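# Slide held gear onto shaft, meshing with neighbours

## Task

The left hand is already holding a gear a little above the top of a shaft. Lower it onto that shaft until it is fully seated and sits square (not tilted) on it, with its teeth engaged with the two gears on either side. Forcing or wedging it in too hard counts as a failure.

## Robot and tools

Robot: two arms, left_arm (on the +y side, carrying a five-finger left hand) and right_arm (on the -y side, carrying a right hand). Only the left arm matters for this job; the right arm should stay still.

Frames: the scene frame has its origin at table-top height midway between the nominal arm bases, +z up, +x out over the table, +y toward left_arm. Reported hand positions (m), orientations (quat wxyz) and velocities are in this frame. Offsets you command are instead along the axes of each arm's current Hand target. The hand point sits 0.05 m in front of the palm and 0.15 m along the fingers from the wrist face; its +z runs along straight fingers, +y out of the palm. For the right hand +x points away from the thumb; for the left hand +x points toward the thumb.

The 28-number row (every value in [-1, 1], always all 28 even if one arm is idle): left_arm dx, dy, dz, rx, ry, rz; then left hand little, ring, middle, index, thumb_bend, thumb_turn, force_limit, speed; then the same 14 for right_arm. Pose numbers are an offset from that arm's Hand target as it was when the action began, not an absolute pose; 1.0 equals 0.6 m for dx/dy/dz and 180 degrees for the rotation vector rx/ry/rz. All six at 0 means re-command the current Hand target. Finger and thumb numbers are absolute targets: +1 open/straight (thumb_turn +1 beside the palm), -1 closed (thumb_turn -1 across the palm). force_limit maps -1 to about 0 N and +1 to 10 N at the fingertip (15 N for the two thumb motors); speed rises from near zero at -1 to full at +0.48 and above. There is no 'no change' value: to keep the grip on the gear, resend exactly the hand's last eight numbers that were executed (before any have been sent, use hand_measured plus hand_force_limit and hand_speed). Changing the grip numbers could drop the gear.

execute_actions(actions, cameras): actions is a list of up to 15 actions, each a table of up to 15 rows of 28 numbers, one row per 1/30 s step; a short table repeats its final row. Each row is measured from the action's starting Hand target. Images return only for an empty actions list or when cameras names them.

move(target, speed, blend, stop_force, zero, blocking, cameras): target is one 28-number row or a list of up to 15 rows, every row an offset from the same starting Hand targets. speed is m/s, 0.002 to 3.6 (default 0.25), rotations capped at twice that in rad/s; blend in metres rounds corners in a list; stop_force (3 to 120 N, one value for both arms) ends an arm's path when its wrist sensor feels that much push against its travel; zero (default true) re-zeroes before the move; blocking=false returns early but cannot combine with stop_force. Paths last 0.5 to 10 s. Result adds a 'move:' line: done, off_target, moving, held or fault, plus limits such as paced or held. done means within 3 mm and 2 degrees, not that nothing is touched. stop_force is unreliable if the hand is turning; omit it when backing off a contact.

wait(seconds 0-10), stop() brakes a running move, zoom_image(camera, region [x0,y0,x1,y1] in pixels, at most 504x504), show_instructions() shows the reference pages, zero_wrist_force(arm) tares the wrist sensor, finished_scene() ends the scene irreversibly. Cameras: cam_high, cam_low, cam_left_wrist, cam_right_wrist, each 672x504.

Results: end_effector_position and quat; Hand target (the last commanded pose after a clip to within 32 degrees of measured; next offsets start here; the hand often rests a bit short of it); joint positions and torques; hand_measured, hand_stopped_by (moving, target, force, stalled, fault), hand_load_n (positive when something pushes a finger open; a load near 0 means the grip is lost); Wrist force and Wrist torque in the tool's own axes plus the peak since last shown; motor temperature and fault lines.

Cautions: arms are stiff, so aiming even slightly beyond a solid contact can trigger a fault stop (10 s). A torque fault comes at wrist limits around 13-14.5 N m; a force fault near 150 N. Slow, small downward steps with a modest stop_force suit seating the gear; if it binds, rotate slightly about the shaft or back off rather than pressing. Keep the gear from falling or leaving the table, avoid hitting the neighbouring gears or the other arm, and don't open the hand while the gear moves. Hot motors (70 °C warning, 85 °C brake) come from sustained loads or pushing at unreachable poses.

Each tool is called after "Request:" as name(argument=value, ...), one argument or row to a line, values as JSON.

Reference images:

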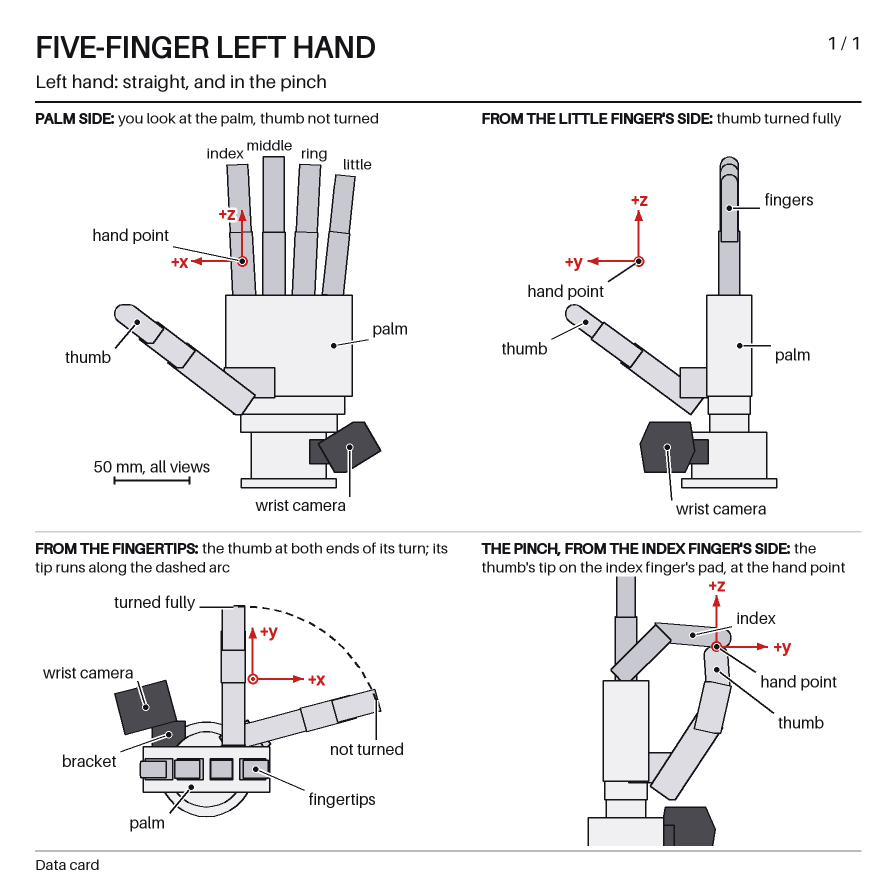

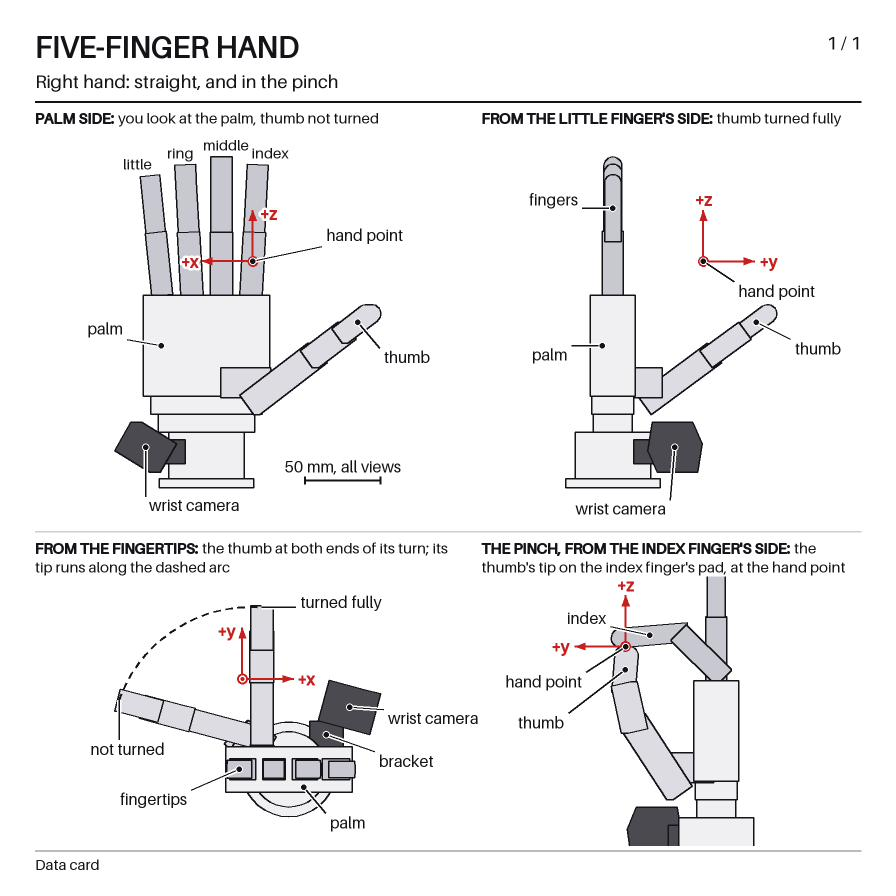

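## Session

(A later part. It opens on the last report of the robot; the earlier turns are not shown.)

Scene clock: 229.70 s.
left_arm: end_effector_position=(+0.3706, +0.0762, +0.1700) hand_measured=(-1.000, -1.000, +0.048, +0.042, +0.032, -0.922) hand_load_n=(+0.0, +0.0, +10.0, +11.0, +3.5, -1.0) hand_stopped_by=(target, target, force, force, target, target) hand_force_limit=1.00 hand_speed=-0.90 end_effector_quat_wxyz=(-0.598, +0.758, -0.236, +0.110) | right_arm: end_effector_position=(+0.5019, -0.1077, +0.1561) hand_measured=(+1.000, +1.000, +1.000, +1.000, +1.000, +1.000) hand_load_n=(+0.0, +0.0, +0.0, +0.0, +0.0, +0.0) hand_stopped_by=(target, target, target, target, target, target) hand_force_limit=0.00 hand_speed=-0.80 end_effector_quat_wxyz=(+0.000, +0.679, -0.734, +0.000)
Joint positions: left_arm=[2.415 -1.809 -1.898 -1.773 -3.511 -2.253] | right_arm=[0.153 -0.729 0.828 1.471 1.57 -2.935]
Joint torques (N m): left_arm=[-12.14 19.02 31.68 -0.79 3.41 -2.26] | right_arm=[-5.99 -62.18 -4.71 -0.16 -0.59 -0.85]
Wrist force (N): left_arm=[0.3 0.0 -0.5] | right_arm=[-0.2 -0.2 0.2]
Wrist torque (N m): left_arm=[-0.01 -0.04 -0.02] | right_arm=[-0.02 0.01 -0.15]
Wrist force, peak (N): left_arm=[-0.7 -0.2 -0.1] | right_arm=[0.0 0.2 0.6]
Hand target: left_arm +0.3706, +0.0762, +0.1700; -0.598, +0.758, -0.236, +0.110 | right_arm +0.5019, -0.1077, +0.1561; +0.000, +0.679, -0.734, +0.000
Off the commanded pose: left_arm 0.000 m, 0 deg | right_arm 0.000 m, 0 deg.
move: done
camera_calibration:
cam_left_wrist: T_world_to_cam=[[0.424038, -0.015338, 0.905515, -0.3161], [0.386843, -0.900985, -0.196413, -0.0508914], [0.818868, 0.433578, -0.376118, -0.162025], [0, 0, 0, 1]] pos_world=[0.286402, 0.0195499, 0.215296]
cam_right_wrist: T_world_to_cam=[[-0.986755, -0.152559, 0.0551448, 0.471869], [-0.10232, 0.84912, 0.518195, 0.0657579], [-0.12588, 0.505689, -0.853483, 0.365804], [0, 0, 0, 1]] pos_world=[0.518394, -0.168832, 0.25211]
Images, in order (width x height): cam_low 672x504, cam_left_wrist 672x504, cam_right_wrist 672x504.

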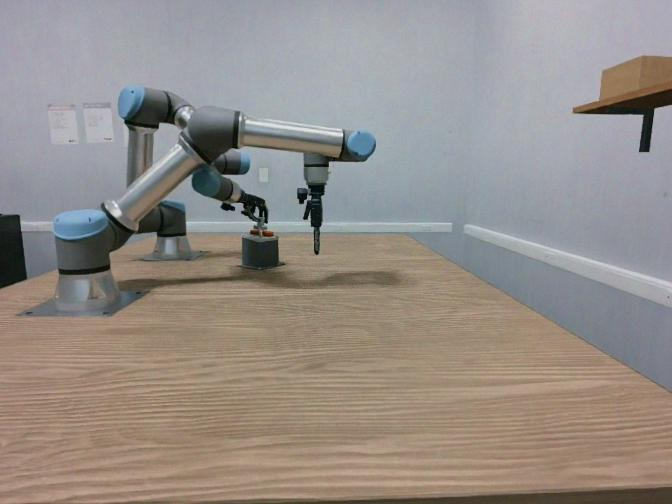

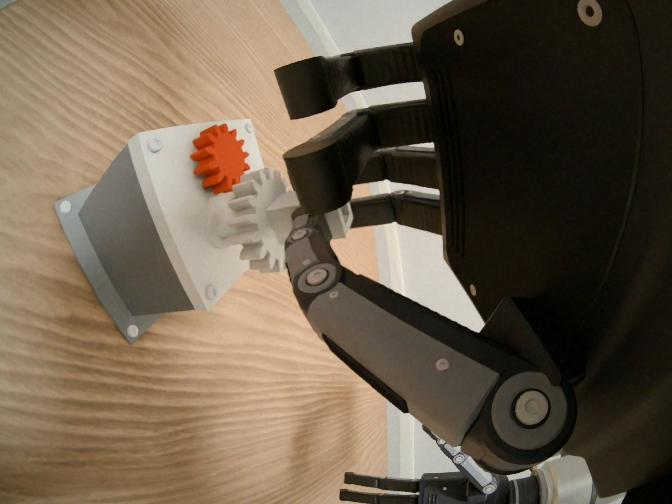

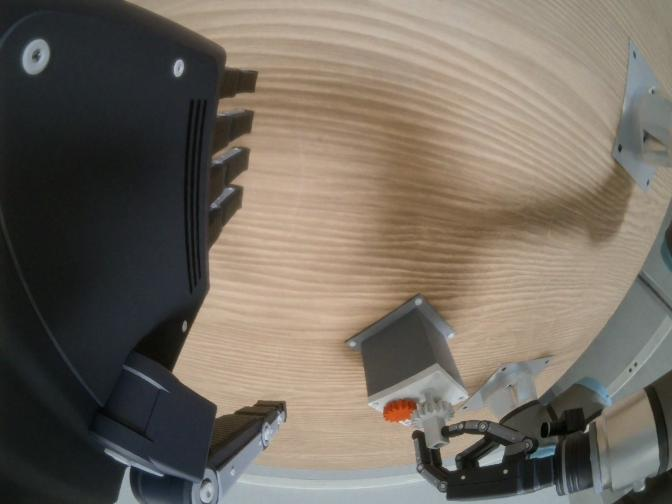

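Request:
zoom_image(
  camera="cam_left_wrist",
  region=[180, 110, 300, 230],
)

Request:
zoom_image(
  camera="cam_right_wrist",
  region=[380, 385, 460, 445],
)

Request:
execute_actions(
  actions=[],
  cameras=["cam_high"],
)

Request:
zoom_image(
  camera="cam_high",
  region=[300, 165, 350, 210],
)

Scaled by 4.200 from the camera's 672x504 image, which has a finer 960x720 frame.

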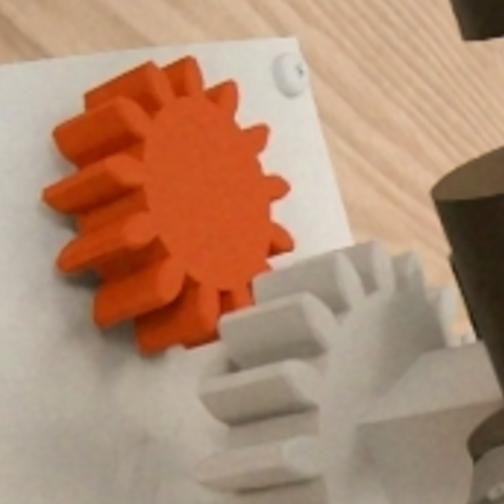

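Scaled by 6.300 from the camera's 672x504 image, which has a finer 960x720 frame.

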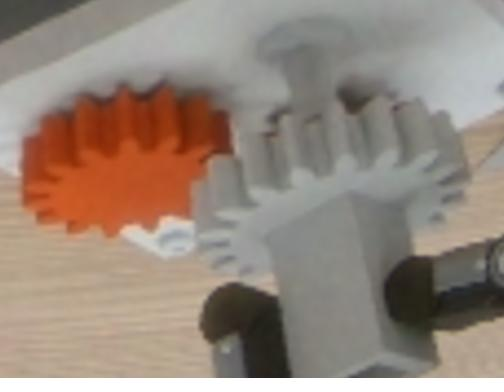

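Scene clock: 263.37 s.
left_arm: end_effector_position=(+0.3706, +0.0762, +0.1700) hand_measured=(-1.000, -1.000, +0.048, +0.042, +0.032, -0.922) hand_load_n=(+0.0, +0.5, +10.0, +11.0, +3.5, -1.0) hand_stopped_by=(target, target, force, force, target, target) hand_force_limit=1.00 hand_speed=-0.90 end_effector_quat_wxyz=(-0.598, +0.758, -0.236, +0.110) | right_arm: end_effector_position=(+0.5019, -0.1077, +0.1561) hand_measured=(+1.000, +1.000, +1.000, +1.000, +1.000, +1.000) hand_load_n=(+0.0, +0.0, +0.0, +0.0, +0.0, +0.0) hand_stopped_by=(target, target, target, target, target, target) hand_force_limit=0.00 hand_speed=-0.80 end_effector_quat_wxyz=(+0.000, +0.679, -0.734, +0.000)
Joint positions: left_arm=[2.415 -1.809 -1.898 -1.773 -3.511 -2.254] | right_arm=[0.153 -0.729 0.828 1.471 1.57 -2.935]
Joint velocities: within noise
Joint torques (N m): left_arm=[-12.32 19.6 30.89 -0.5 3.51 -2.19] | right_arm=[-6.06 -62.28 -4.97 -0.21 -0.75 -0.89]
Motor temperatures (°C): left_arm=[26 28 25 29 35 33] | right_arm=[30 29 24 33 31 30]
Wrist force (N): left_arm=[0.2 -0.2 -0.4] | right_arm=[0.0 0.0 0.2]
Wrist torque (N m): left_arm=[-0.04 -0.03 -0.01] | right_arm=[0.01 -0.01 -0.13]
Wrist force, peak (N): left_arm=[0.5 0.1 -0.6] | right_arm=[-0.1 0.1 0.6]
Hand target: left_arm +0.3706, +0.0762, +0.1700; -0.598, +0.758, -0.236, +0.110 | right_arm +0.5019, -0.1077, +0.1561; +0.000, +0.679, -0.734, +0.000
Off the commanded pose: left_arm 0.000 m, 0 deg | right_arm 0.000 m, 0 deg.
Images, in order (width x height): cam_high 672x504.

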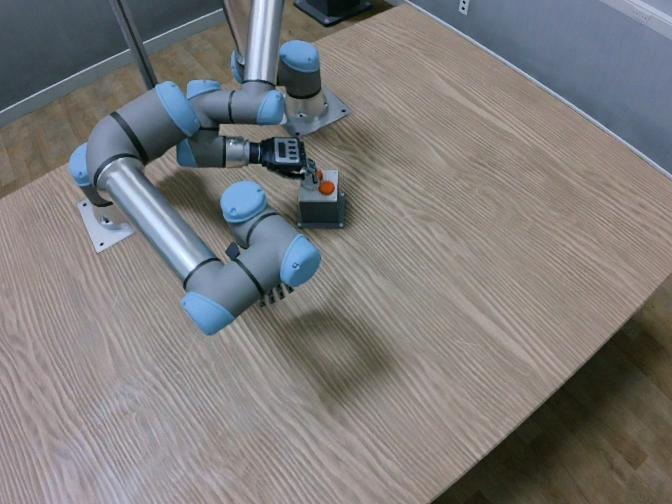

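Scaled by 10.080 from the camera's 672x504 image, which has a finer 960x720 frame.

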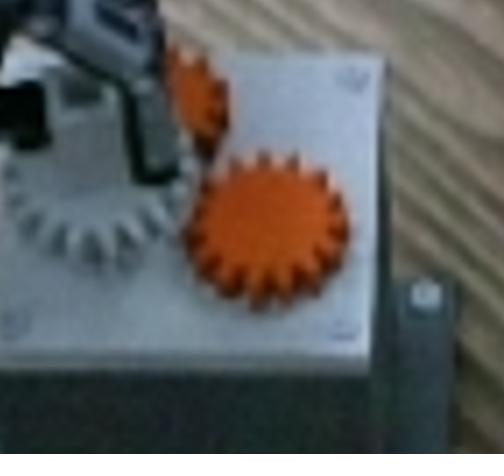

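Request:
execute_actions(
  actions=[],
  cameras=["cam_right_wrist"],
)

Request:
zoom_image(
  camera="cam_right_wrist",
  region=[380, 393, 430, 430],
)

Scene clock: 293.47 s.
left_arm: end_effector_position=(+0.3706, +0.0762, +0.1700) hand_measured=(-1.000, -1.000, +0.048, +0.042, +0.032, -0.922) hand_load_n=(+0.0, +0.0, +10.0, +11.0, +3.5, -1.0) hand_stopped_by=(target, target, force, force, target, target) hand_force_limit=1.00 hand_speed=-0.90 end_effector_quat_wxyz=(-0.598, +0.758, -0.236, +0.110) | right_arm: end_effector_position=(+0.5019, -0.1077, +0.1561) hand_measured=(+1.000, +1.000, +1.000, +1.000, +1.000, +1.000) hand_load_n=(+0.0, +0.0, +0.0, +0.0, +0.0, +0.0) hand_stopped_by=(target, target, target, target, target, target) hand_force_limit=0.00 hand_speed=-0.80 end_effector_quat_wxyz=(+0.000, +0.679, -0.734, +0.000)
Joint positions: left_arm=[2.415 -1.809 -1.898 -1.773 -3.511 -2.254] | right_arm=[0.153 -0.729 0.828 1.471 1.57 -2.935]
Joint velocities: within noise
Joint torques (N m): left_arm=[-12.29 20.36 31.27 -0.49 3.49 -2.17] | right_arm=[-5.83 -61.94 -4.85 -0.14 -0.7 -0.88]
Motor temperatures (°C): left_arm=[26 28 25 29 35 33] | right_arm=[30 29 24 33 31 30]
Wrist force (N): left_arm=[0.4 0.1 -0.4] | right_arm=[-0.2 -0.2 0.4]
Wrist torque (N m): left_arm=[-0.01 -0.06 -0.01] | right_arm=[-0.04 0.01 -0.15]
Wrist force, peak (N): left_arm=[0.3 -0.2 -0.7] | right_arm=[-0.5 -0.1 0.4]
Hand target: left_arm +0.3706, +0.0762, +0.1700; -0.598, +0.758, -0.236, +0.110 | right_arm +0.5019, -0.1077, +0.1561; +0.000, +0.679, -0.734, +0.000
Off the commanded pose: left_arm 0.000 m, 0 deg | right_arm 0.000 m, 0 deg.
camera_calibration:
cam_right_wrist: T_world_to_cam=[[-0.986755, -0.152559, 0.0551448, 0.471869], [-0.10232, 0.84912, 0.518195, 0.0657579], [-0.12588, 0.505689, -0.853483, 0.365804], [0, 0, 0, 1]] pos_world=[0.518394, -0.168832, 0.25211]
Images, in order (width x height): cam_right_wrist 672x504.

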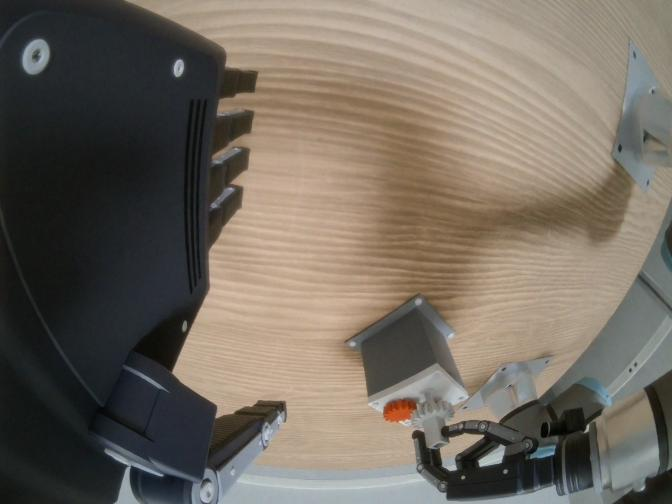

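Scaled by 10.080 from the camera's 672x504 image, which has a finer 960x720 frame.

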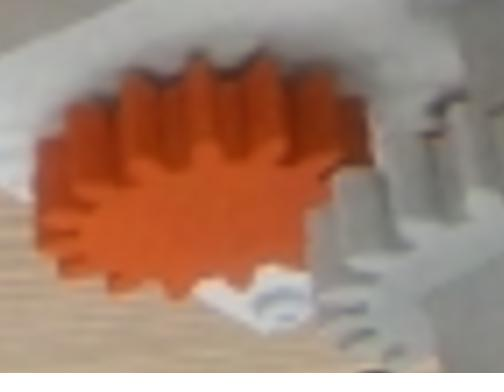

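Request:
move(
  target=[
    [0.0024,0.0137,0.0012,-0.0005,0.0080,0.0021,-1,-1,0.048,0.040,0.032,-0.922,1,-0.9,0,0,0,0,0,0,1,1,1,1,1,1,0,-0.8],
  ],
  cameras=["cam_right_wrist","cam_left_wrist","cam_low"],
  speed=0.05,
)

Request:
zoom_image(
  camera="cam_right_wrist",
  region=[390, 375, 460, 450],
)

Request:
zoom_image(
  camera="cam_left_wrist",
  region=[180, 110, 310, 290],
)

Request:
zoom_image(
  camera="cam_low",
  region=[240, 210, 285, 250],
)

Scene clock: 310.33 s.
left_arm: end_effector_position=(+0.3703, +0.0747, +0.1618) hand_measured=(-1.000, -1.000, +0.048, +0.042, +0.032, -0.922) hand_load_n=(+0.0, +0.0, +10.0, +11.0, +3.5, -1.0) hand_stopped_by=(target, target, force, force, target, target) hand_force_limit=1.00 hand_speed=-0.90 end_effector_quat_wxyz=(-0.595, +0.756, -0.246, +0.118) | right_arm: end_effector_position=(+0.5019, -0.1077, +0.1561) hand_measured=(+1.000, +1.000, +1.000, +1.000, +1.000, +1.000) hand_load_n=(+0.0, +0.0, +0.0, +0.0, -0.5, +0.0) hand_stopped_by=(target, target, target, target, target, target) hand_force_limit=0.00 hand_speed=-0.80 end_effector_quat_wxyz=(+0.000, +0.679, -0.734, +0.000)
Joint positions: left_arm=[2.412 -1.807 -1.934 -1.688 -3.499 -2.2] | right_arm=[0.153 -0.729 0.828 1.471 1.57 -2.935]
Joint torques (N m): left_arm=[-12.76 37.85 6.42 3.33 3.57 2.7] | right_arm=[-5.77 -61.76 -5.5 -0.1 -0.75 -0.84]
Wrist force (N): left_arm=[0.0 -0.1 -0.2] | right_arm=[-0.1 0.1 0.0]
Wrist torque (N m): left_arm=[-0.02 0.01 -0.07] | right_arm=[0.03 0.01 -0.13]
Wrist force, peak (N): left_arm=[0.5 -0.2 -0.7] | right_arm=[-0.3 -0.2 0.5]
Hand target: left_arm +0.3704, +0.0747, +0.1617; -0.595, +0.756, -0.246, +0.118 | right_arm +0.5019, -0.1077, +0.1561; +0.000, +0.679, -0.734, +0.000
Off the commanded pose: left_arm 0.000 m, 0 deg | right_arm 0.000 m, 0 deg.
move: done
camera_calibration:
cam_left_wrist: T_world_to_cam=[[0.425377, -0.0227272, 0.904731, -0.308431], [0.363522, -0.911203, -0.193807, -0.0448702], [0.828798, 0.41133, -0.379343, -0.165686], [0, 0, 0, 1]] pos_world=[0.284831, 0.020256, 0.207499]
cam_right_wrist: T_world_to_cam=[[-0.986755, -0.152559, 0.0551448, 0.471869], [-0.10232, 0.84912, 0.518195, 0.0657579], [-0.12588, 0.505689, -0.853483, 0.365804], [0, 0, 0, 1]] pos_world=[0.518394, -0.168832, 0.25211]
Images, in order (width x height): cam_low 672x504, cam_left_wrist 672x504, cam_right_wrist 672x504.

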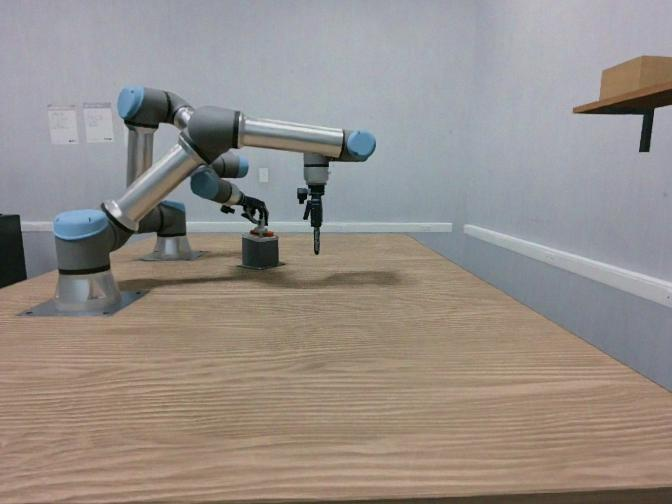

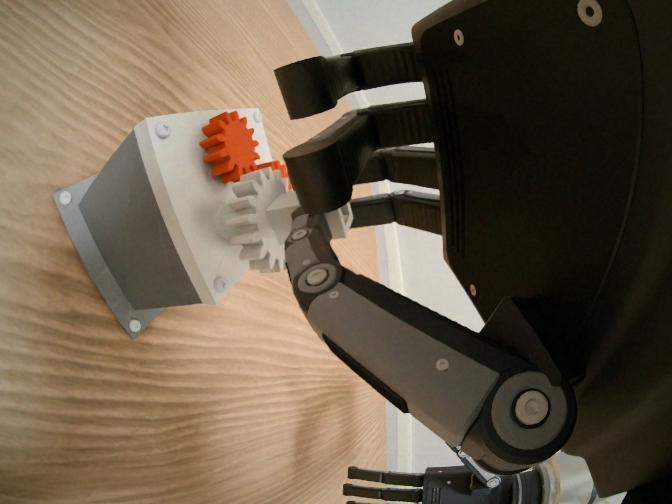

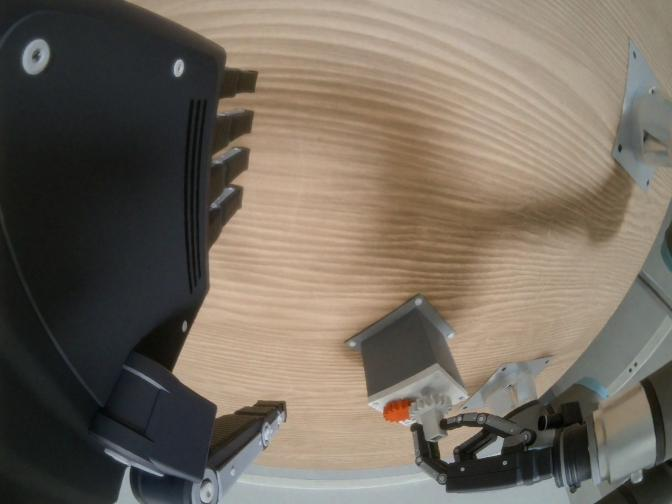

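Scaled by 6.720 from the camera's 672x504 image, which has a finer 960x720 frame.

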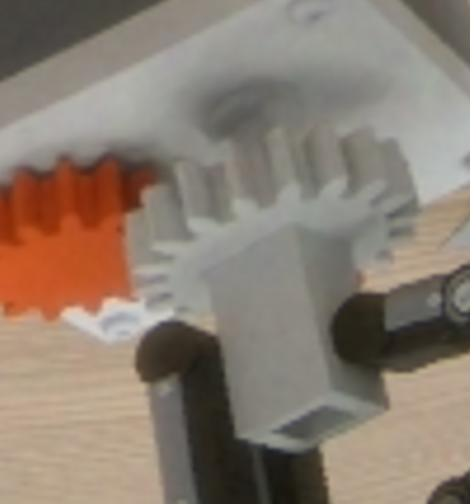

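Scaled by 2.800 from the camera's 672x504 image, which has a finer 960x720 frame.

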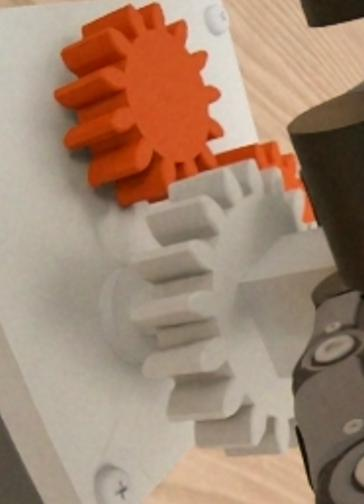

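Scaled by 11.200 from the camera's 672x504 image, which has a finer 960x720 frame.

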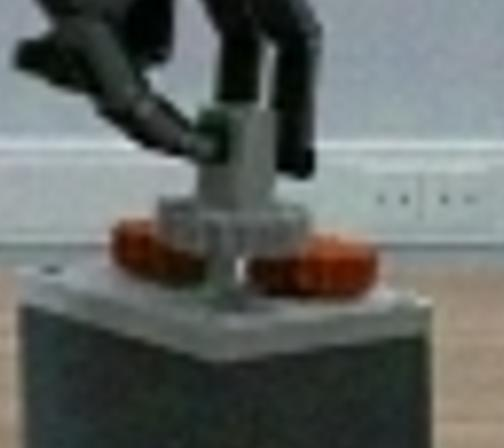

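Request:
zoom_image(
  camera="cam_right_wrist",
  region=[405, 380, 460, 420],
)

Request:
zoom_image(
  camera="cam_right_wrist",
  region=[405, 405, 455, 445],
)

Request:
zoom_image(
  camera="cam_left_wrist",
  region=[210, 185, 265, 250],
)

Request:
zoom_image(
  camera="cam_left_wrist",
  region=[210, 130, 290, 200],
)

Scaled by 9.164 from the camera's 672x504 image, which has a finer 960x720 frame.

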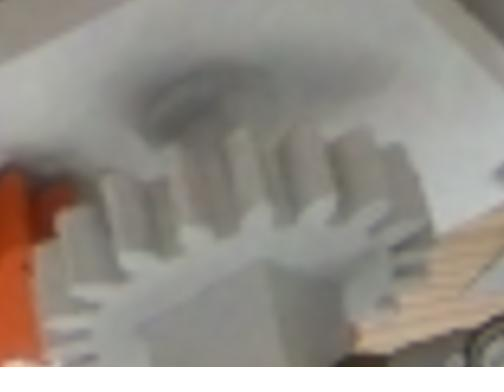

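Scaled by 10.080 from the camera's 672x504 image, which has a finer 960x720 frame.

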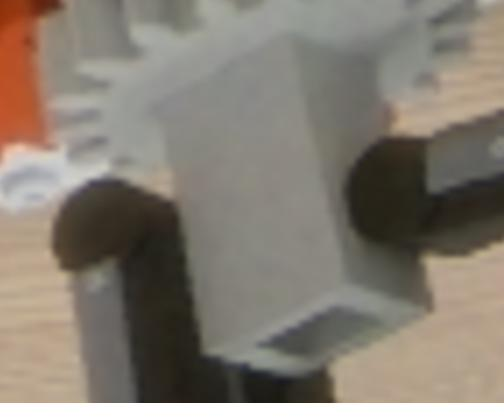

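Scaled by 7.754 from the camera's 672x504 image, which has a finer 960x720 frame.

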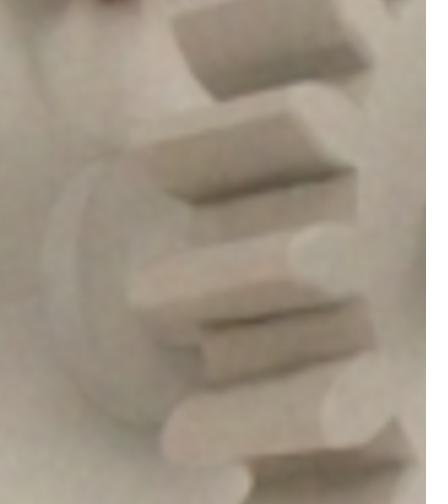

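Scaled by 6.300 from the camera's 672x504 image, which has a finer 960x720 frame.

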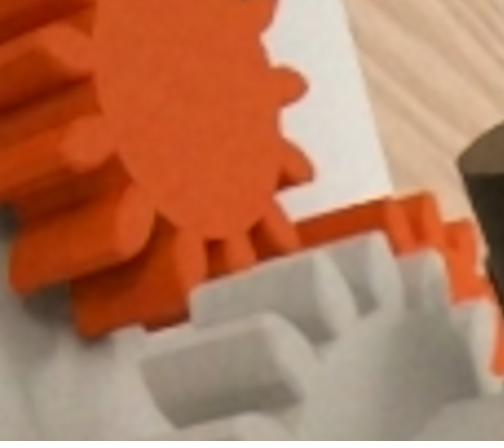

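Request:
move(
  target=[
    [-0.0021,0,-0.0006,0,0,0,-1,-1,0.048,0.040,0.032,-0.922,1,-0.9,0,0,0,0,0,0,1,1,1,1,1,1,0,-0.8],
    [-0.0036,0.0258,0.0061,0,0,0,-1,-1,0.048,0.040,0.032,-0.922,1,-0.9,0,0,0,0,0,0,1,1,1,1,1,1,0,-0.8],
  ],
  cameras=["cam_right_wrist","cam_left_wrist","cam_low"],
  speed=[0.02,0.008],
  stop_force=5,
)

Request:
zoom_image(
  camera="cam_right_wrist",
  region=[390, 375, 460, 450],
)

Request:
zoom_image(
  camera="cam_left_wrist",
  region=[200, 130, 310, 290],
)

Request:
zoom_image(
  camera="cam_low",
  region=[240, 210, 285, 250],
)

Scene clock: 344.50 s.
left_arm: end_effector_position=(+0.3690, +0.0751, +0.1609) hand_measured=(-1.000, -1.000, +0.048, +0.042, +0.032, -0.922) hand_load_n=(+0.0, +0.0, +10.5, +11.0, +2.5, -1.5) hand_stopped_by=(target, target, force, force, target, target) hand_force_limit=1.00 hand_speed=-0.90 end_effector_quat_wxyz=(-0.595, +0.756, -0.246, +0.118) | right_arm: end_effector_position=(+0.5019, -0.1077, +0.1561) hand_measured=(+1.000, +1.000, +1.000, +1.000, +1.000, +1.000) hand_load_n=(+0.0, +0.0, +0.0, +0.0, +0.0, +0.0) hand_stopped_by=(target, target, target, target, target, target) hand_force_limit=0.00 hand_speed=-0.80 end_effector_quat_wxyz=(+0.000, +0.679, -0.734, +0.000)
Joint positions: left_arm=[2.41 -1.806 -1.938 -1.687 -3.5 -2.202] | right_arm=[0.153 -0.729 0.828 1.471 1.57 -2.935]
Joint torques (N m): left_arm=[3.78 36.62 30.31 -0.58 1.01 2.12] | right_arm=[-5.64 -62.09 -4.58 -0.15 -0.72 -0.77]
Wrist force (N): left_arm=[-0.5 -3.6 -0.7] | right_arm=[0.0 -0.1 0.2]
Wrist torque (N m): left_arm=[-0.01 0.03 -0.02] | right_arm=[0.00 -0.02 -0.13]
Wrist force, peak (N): left_arm=[-0.2 -8.6 -1.6] | right_arm=[-0.4 0.1 0.5]
Hand target: left_arm +0.3690, +0.0751, +0.1609; -0.595, +0.756, -0.246, +0.118 (not the last commanded pose) | right_arm +0.5019, -0.1077, +0.1561; +0.000, +0.679, -0.734, +0.000
Off the commanded pose: left_arm 0.015 m, 0 deg | right_arm 0.000 m, 0 deg.
move: contact (left_arm); path passed 1 of 2 targets
camera_calibration:
cam_left_wrist: T_world_to_cam=[[0.425458, -0.0228212, 0.90469, -0.307065], [0.363273, -0.911298, -0.193828, -0.0440401], [0.828866, 0.411115, -0.379429, -0.165152], [0, 0, 0, 1]] pos_world=[0.28353, 0.020755, 0.206599]
cam_right_wrist: T_world_to_cam=[[-0.986755, -0.152559, 0.0551448, 0.471869], [-0.10232, 0.84912, 0.518195, 0.0657579], [-0.12588, 0.505689, -0.853483, 0.365804], [0, 0, 0, 1]] pos_world=[0.518394, -0.168832, 0.25211]
Images, in order (width x height): cam_low 672x504, cam_left_wrist 672x504, cam_right_wrist 672x504.

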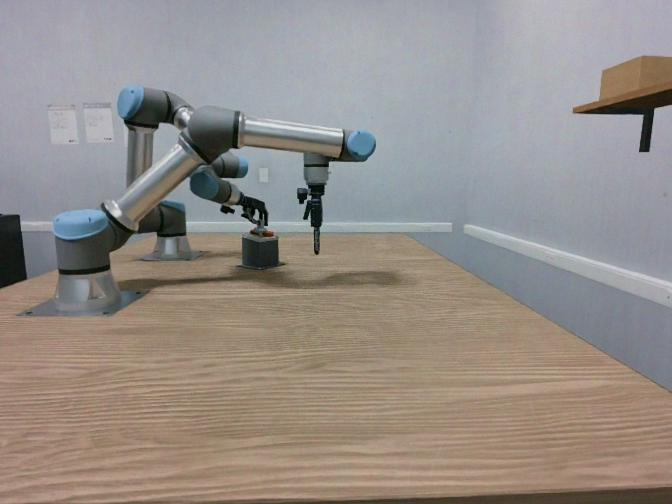

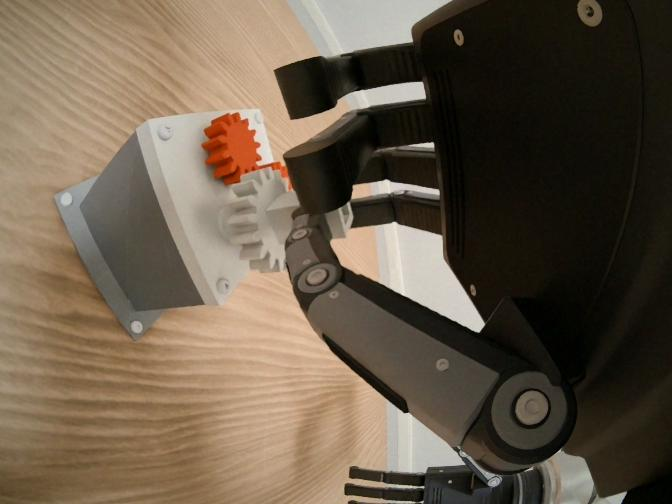

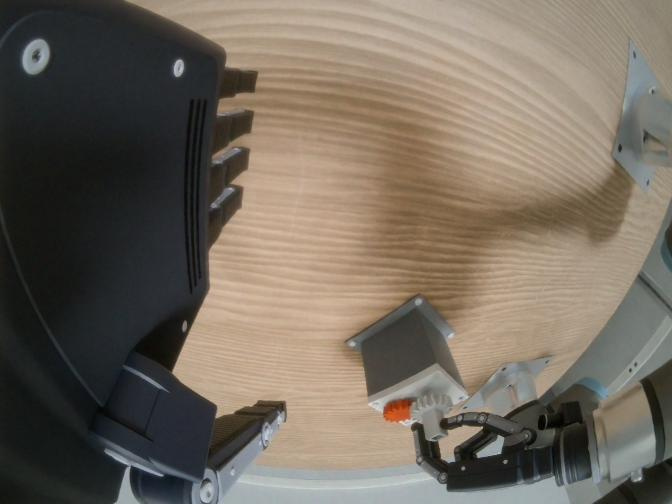

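Scaled by 6.720 from the camera's 672x504 image, which has a finer 960x720 frame.

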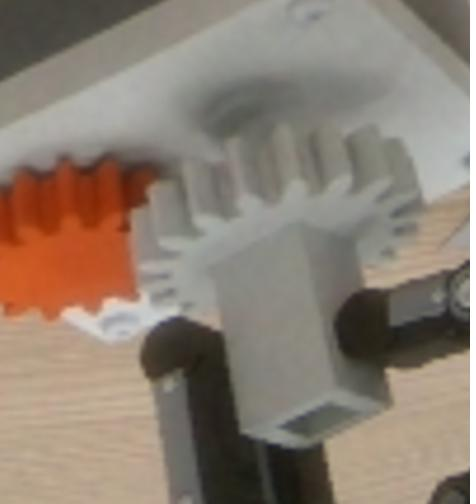

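Scaled by 3.150 from the camera's 672x504 image, which has a finer 960x720 frame.

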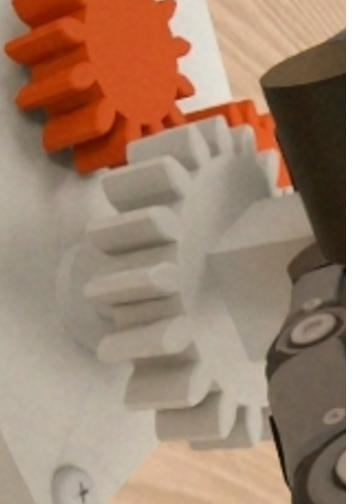

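Scaled by 11.200 from the camera's 672x504 image, which has a finer 960x720 frame.

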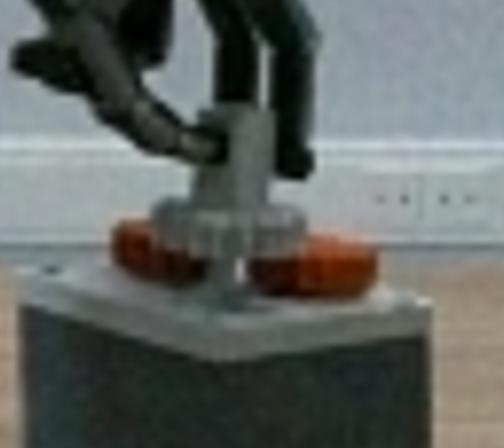

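Request:
zoom_image(
  camera="cam_left_wrist",
  region=[205, 185, 260, 250],
)

Request:
zoom_image(
  camera="cam_right_wrist",
  region=[410, 380, 450, 410],
)

Scaled by 7.754 from the camera's 672x504 image, which has a finer 960x720 frame.

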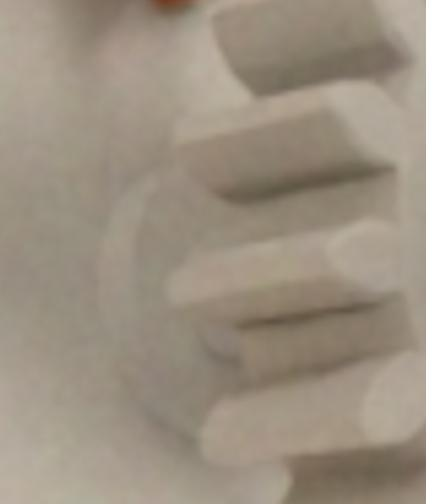

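Scaled by 12.600 from the camera's 672x504 image, which has a finer 960x720 frame.

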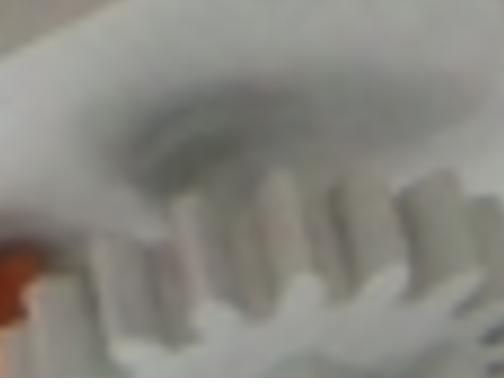

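Request:
move(
  target=[
    [-0.0005,-0.0013,0.0001,0,0,0,-1,-1,0.048,0.040,0.032,-0.922,1,-0.9,0,0,0,0,0,0,1,1,1,1,1,1,0,-0.8],
    [-0.0020,0.0245,0.0068,0,0,0,-1,-1,0.048,0.040,0.032,-0.922,1,-0.9,0,0,0,0,0,0,1,1,1,1,1,1,0,-0.8],
  ],
  speed=[0.02,0.008],
  stop_force=6,
  zero=false,
)

Scene clock: 361.67 s.
left_arm: end_effector_position=(+0.3689, +0.0755, +0.1605) hand_measured=(-1.000, -1.000, +0.048, +0.042, +0.032, -0.922) hand_load_n=(+0.0, +0.0, +10.5, +11.5, +1.5, -1.5) hand_stopped_by=(target, target, force, force, target, target) hand_force_limit=1.00 hand_speed=-0.90 end_effector_quat_wxyz=(-0.595, +0.756, -0.246, +0.118) | right_arm: end_effector_position=(+0.5019, -0.1077, +0.1561) hand_measured=(+1.000, +1.000, +1.000, +1.000, +1.000, +1.000) hand_load_n=(+0.0, +0.0, +0.0, +0.0, +0.0, +0.0) hand_stopped_by=(target, target, target, target, target, target) hand_force_limit=0.00 hand_speed=-0.80 end_effector_quat_wxyz=(+0.000, +0.679, -0.734, +0.000)
Joint positions: left_arm=[2.411 -1.806 -1.939 -1.684 -3.499 -2.201] | right_arm=[0.153 -0.729 0.828 1.471 1.57 -2.935]
Joint torques (N m): left_arm=[10.22 36.12 28.84 -0.5 -0.32 0.08] | right_arm=[-5.76 -61.76 -4.71 -0.07 -0.66 -0.79]
Wrist force (N): left_arm=[-0.2 -2.8 -1.5] | right_arm=[-0.1 0.1 0.3]
Wrist torque (N m): left_arm=[-0.02 0.00 -0.02] | right_arm=[0.02 0.00 -0.14]
Wrist force, peak (N): left_arm=[-1.0 -10.1 -4.4] | right_arm=[-0.1 0.2 0.6]
Hand target: left_arm +0.3689, +0.0755, +0.1605; -0.595, +0.756, -0.246, +0.118 (not the last commanded pose) | right_arm +0.5019, -0.1077, +0.1561; +0.000, +0.679, -0.734, +0.000
Off the commanded pose: left_arm 0.015 m, 0 deg | right_arm 0.000 m, 0 deg.
move: contact (left_arm); path passed 1 of 2 targets

Request:
move(
  target=[
    [-0.0007,-0.0007,-0.0006,0,0,0,-1,-1,0.048,0.040,0.032,-0.922,1,-0.9,0,0,0,0,0,0,1,1,1,1,1,1,0,-0.8],
    [-0.0022,0.0251,0.0061,0,0,0,-1,-1,0.048,0.040,0.032,-0.922,1,-0.9,0,0,0,0,0,0,1,1,1,1,1,1,0,-0.8],
  ],
  speed=[0.02,0.008],
  stop_force=6,
  zero=false,
)

Scene clock: 368.67 s.
left_arm: end_effector_position=(+0.3677, +0.0758, +0.1563) hand_measured=(-1.000, -1.000, +0.048, +0.042, +0.032, -0.922) hand_load_n=(+0.0, +0.0, +11.5, +11.0, +3.5, -1.0) hand_stopped_by=(target, target, force, force, target, target) hand_force_limit=1.00 hand_speed=-0.90 end_effector_quat_wxyz=(-0.595, +0.756, -0.246, +0.118) | right_arm: end_effector_position=(+0.5019, -0.1077, +0.1561) hand_measured=(+1.000, +1.000, +1.000, +1.000, +1.000, +1.000) hand_load_n=(-0.5, +0.0, +0.0, +0.0, +0.0, +0.0) hand_stopped_by=(target, target, target, target, target, target) hand_force_limit=0.00 hand_speed=-0.80 end_effector_quat_wxyz=(+0.000, +0.679, -0.734, +0.000)
Joint positions: left_arm=[2.41 -1.81 -1.947 -1.675 -3.5 -2.204] | right_arm=[0.153 -0.729 0.828 1.471 1.57 -2.935]
Joint torques (N m): left_arm=[1.68 36.79 29.05 -0.6 -0.64 2.06] | right_arm=[-5.82 -61.87 -5.08 0.03 -0.61 -0.76]
Wrist force (N): left_arm=[-0.2 -2.3 -0.8] | right_arm=[-0.1 -0.1 0.3]
Wrist torque (N m): left_arm=[0.05 0.02 0.00] | right_arm=[-0.01 0.01 -0.15]
Wrist force, peak (N): left_arm=[0.6 -8.1 -3.4] | right_arm=[-0.1 0.1 0.7]
Hand target: left_arm +0.3677, +0.0758, +0.1563; -0.595, +0.756, -0.246, +0.118 (not the last commanded pose) | right_arm +0.5019, -0.1077, +0.1561; +0.000, +0.679, -0.734, +0.000
Off the commanded pose: left_arm 0.011 m, 0 deg | right_arm 0.000 m, 0 deg.
move: contact (left_arm); path passed 1 of 2 targets

Request:
execute_actions(
  actions=[],
)

Request:
zoom_image(
  camera="cam_right_wrist",
  region=[380, 375, 460, 450],
)

Request:
zoom_image(
  camera="cam_left_wrist",
  region=[190, 100, 310, 290],
)

Request:
zoom_image(
  camera="cam_left_wrist",
  region=[220, 130, 300, 210],
)

Request:
zoom_image(
  camera="cam_low",
  region=[240, 210, 285, 250],
)

Scene clock: 371.57 s.
left_arm: end_effector_position=(+0.3677, +0.0758, +0.1563) hand_measured=(-1.000, -1.000, +0.048, +0.042, +0.032, -0.922) hand_load_n=(+0.0, +0.0, +11.5, +11.0, +3.5, -1.0) hand_stopped_by=(target, target, force, force, target, target) hand_force_limit=1.00 hand_speed=-0.90 end_effector_quat_wxyz=(-0.595, +0.756, -0.246, +0.118) | right_arm: end_effector_position=(+0.5019, -0.1077, +0.1561) hand_measured=(+1.000, +1.000, +1.000, +1.000, +1.000, +1.000) hand_load_n=(+0.0, +0.0, +0.0, +0.0, +0.0, +0.0) hand_stopped_by=(target, target, target, target, target, target) hand_force_limit=0.00 hand_speed=-0.80 end_effector_quat_wxyz=(+0.000, +0.679, -0.734, +0.000)
Joint positions: left_arm=[2.41 -1.81 -1.947 -1.675 -3.5 -2.204] | right_arm=[0.153 -0.729 0.828 1.471 1.57 -2.935]
Joint velocities: within noise
Joint torques (N m): left_arm=[7.32 36.48 28.85 -0.31 0.02 2.11] | right_arm=[-5.13 -61.85 -4.91 0.03 -0.7 -0.71]
Motor temperatures (°C): left_arm=[26 28 25 29 35 33] | right_arm=[30 29 24 33 31 30]
Wrist force (N): left_arm=[-0.4 -3.6 -0.6] | right_arm=[-0.2 0.1 0.4]
Wrist torque (N m): left_arm=[0.01 0.01 0.01] | right_arm=[0.00 0.01 -0.14]
Wrist force, peak (N): left_arm=[-0.4 -3.6 -0.6] | right_arm=[-0.2 -0.3 0.5]
Hand target: left_arm +0.3677, +0.0758, +0.1563; -0.595, +0.756, -0.246, +0.118 (not the last commanded pose) | right_arm +0.5019, -0.1077, +0.1561; +0.000, +0.679, -0.734, +0.000
Off the commanded pose: left_arm 0.011 m, 0 deg | right_arm 0.000 m, 0 deg.
camera_calibration:
cam_left_wrist: T_world_to_cam=[[0.425089, -0.0225635, 0.90487, -0.302231], [0.363339, -0.911359, -0.193414, -0.043886], [0.829026, 0.410993, -0.37921, -0.16611], [0, 0, 0, 1]] pos_world=[0.28213, 0.0214549, 0.202001]
cam_right_wrist: T_world_to_cam=[[-0.986755, -0.152559, 0.0551448, 0.471869], [-0.10232, 0.84912, 0.518195, 0.0657579], [-0.12588, 0.505689, -0.853483, 0.365804], [0, 0, 0, 1]] pos_world=[0.518394, -0.168832, 0.25211]

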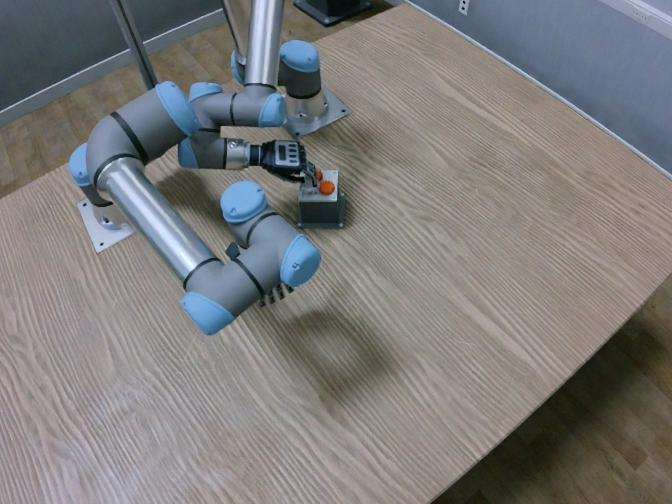

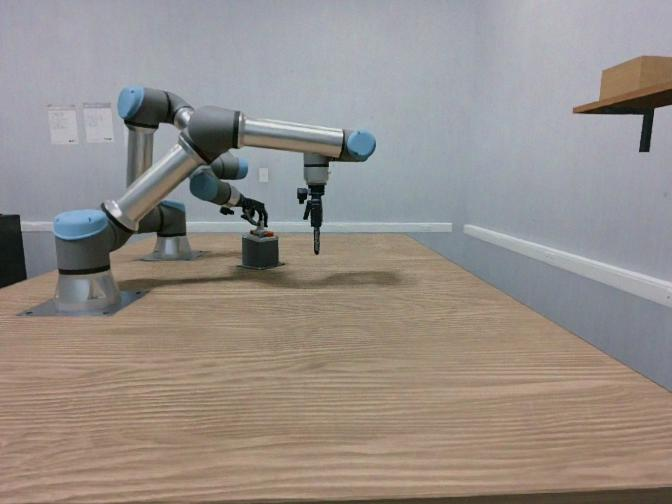

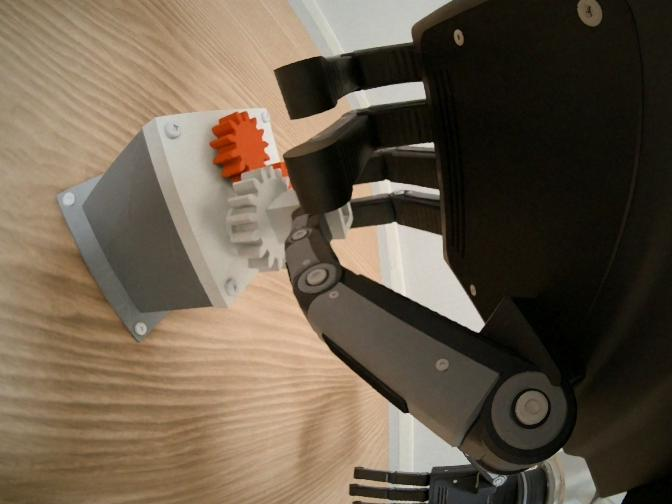

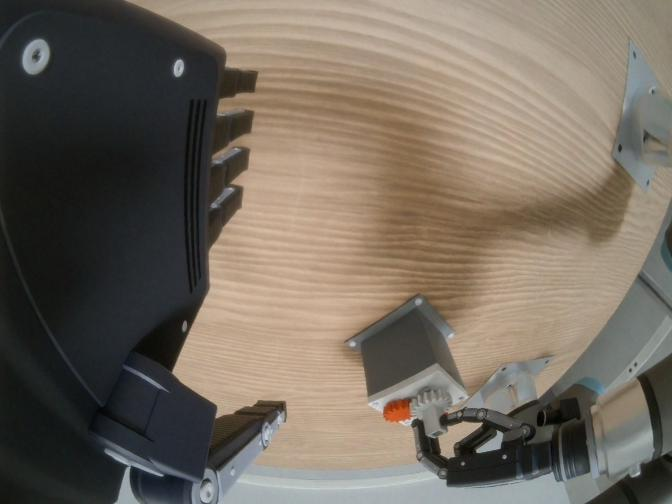

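Scaled by 6.300 from the camera's 672x504 image, which has a finer 960x720 frame.

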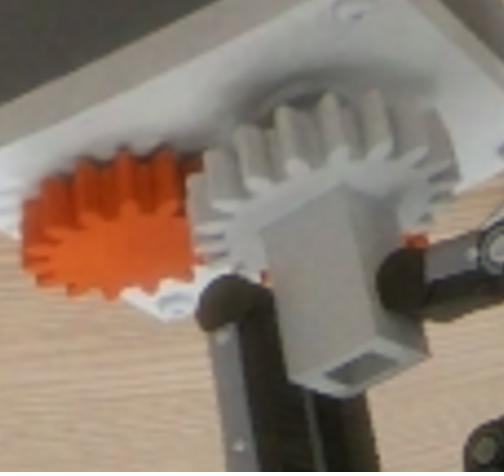

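Scaled by 2.653 from the camera's 672x504 image, which has a finer 960x720 frame.

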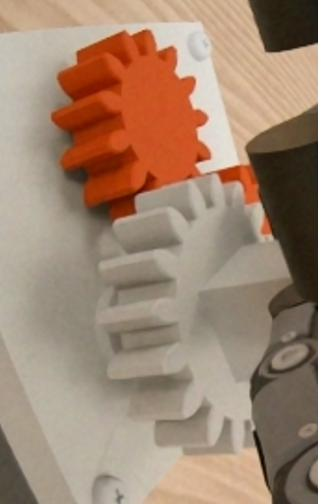

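Scaled by 6.300 from the camera's 672x504 image, which has a finer 960x720 frame.

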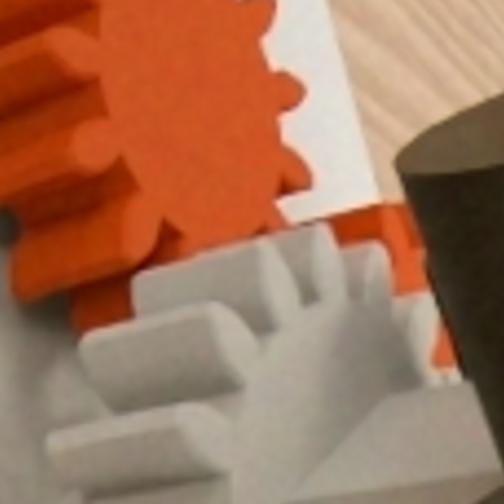

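Scaled by 11.200 from the camera's 672x504 image, which has a finer 960x720 frame.

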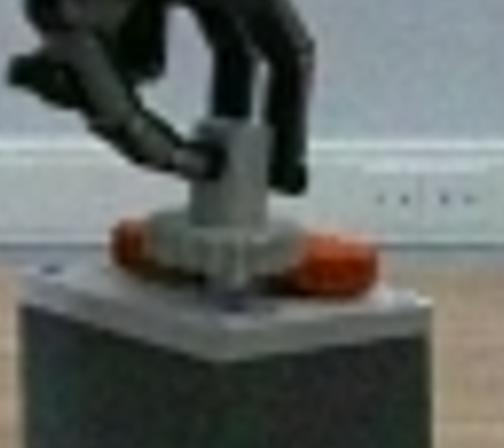

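Request:
zoom_image(
  camera="cam_left_wrist",
  region=[225, 145, 275, 195],
)

Request:
zoom_image(
  camera="cam_right_wrist",
  region=[380, 393, 420, 427],
)

Request:
zoom_image(
  camera="cam_high",
  region=[300, 165, 345, 205],
)

Scaled by 10.080 from the camera's 672x504 image, which has a finer 960x720 frame.

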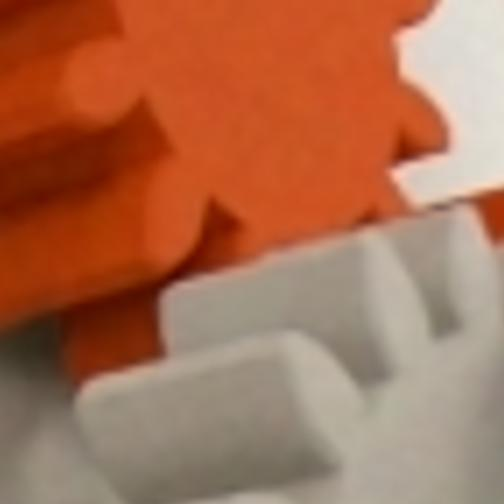

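Scaled by 12.600 from the camera's 672x504 image, which has a finer 960x720 frame.

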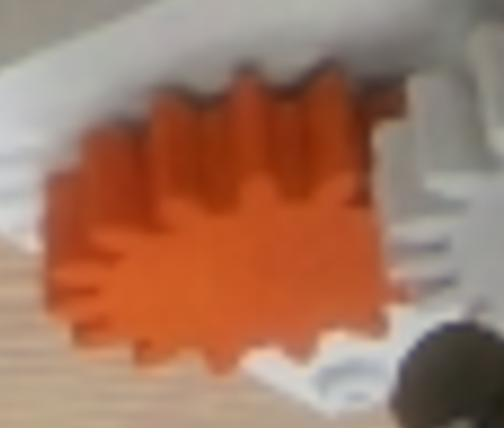

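Scaled by 11.200 from the camera's 672x504 image, which has a finer 960x720 frame.

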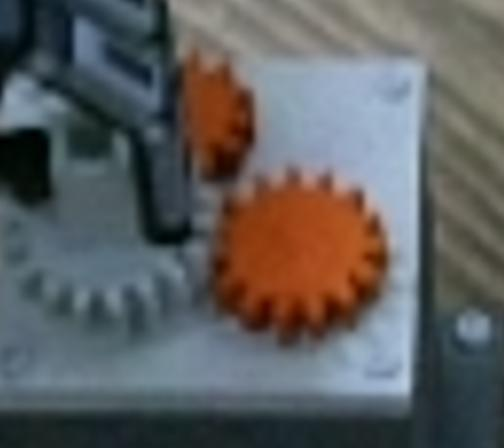

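Request:
move(
  target=[
    [0.0002,-0.0009,0.0002,0.0008,-0.0134,-0.0035,-1,-1,0.048,0.040,0.032,-0.922,1,-0.9,0,0,0,0,0,0,1,1,1,1,1,1,0,-0.8],
    [-0.0009,0.0184,0.0052,0.0008,-0.0134,-0.0035,-1,-1,0.048,0.040,0.032,-0.922,1,-0.9,0,0,0,0,0,0,1,1,1,1,1,1,0,-0.8],
  ],
  speed=[0.02,0.008],
  stop_force=6,
  zero=false,
)

Scene clock: 435.13 s.
left_arm: end_effector_position=(+0.3678, +0.0761, +0.1555) hand_measured=(-1.000, -1.000, +0.048, +0.042, +0.032, -0.922) hand_load_n=(+0.0, +0.0, +11.0, +11.0, +4.0, -0.5) hand_stopped_by=(target, target, force, force, target, target) hand_force_limit=1.00 hand_speed=-0.90 end_effector_quat_wxyz=(-0.600, +0.759, -0.229, +0.106) | right_arm: end_effector_position=(+0.5019, -0.1077, +0.1561) hand_measured=(+1.000, +1.000, +1.000, +1.000, +1.000, +1.000) hand_load_n=(+0.0, +0.0, +0.0, +0.0, +0.0, +0.0) hand_stopped_by=(target, target, target, target, target, target) hand_force_limit=0.00 hand_speed=-0.80 end_effector_quat_wxyz=(+0.000, +0.679, -0.734, +0.000)
Joint positions: left_arm=[2.411 -1.836 -1.899 -1.787 -3.523 -2.298] | right_arm=[0.153 -0.729 0.828 1.471 1.57 -2.935]
Joint torques (N m): left_arm=[2.31 37.86 28.48 -0.67 1.14 2.08] | right_arm=[-5.36 -61.75 -5.26 0.08 -0.69 -0.58]
Wrist force (N): left_arm=[0.9 -3.3 -0.4] | right_arm=[0.0 -0.1 0.3]
Wrist torque (N m): left_arm=[0.05 -0.07 0.18] | right_arm=[-0.01 -0.01 -0.13]
Wrist force, peak (N): left_arm=[2.1 -6.3 -1.6] | right_arm=[-0.3 0.1 0.6]
Hand target: left_arm +0.3678, +0.0761, +0.1555; -0.600, +0.759, -0.229, +0.106 (not the last commanded pose) | right_arm +0.5019, -0.1077, +0.1561; +0.000, +0.679, -0.734, +0.000
Off the commanded pose: left_arm 0.011 m, 0 deg | right_arm 0.000 m, 0 deg.
move: contact (left_arm); path passed 1 of 2 targets


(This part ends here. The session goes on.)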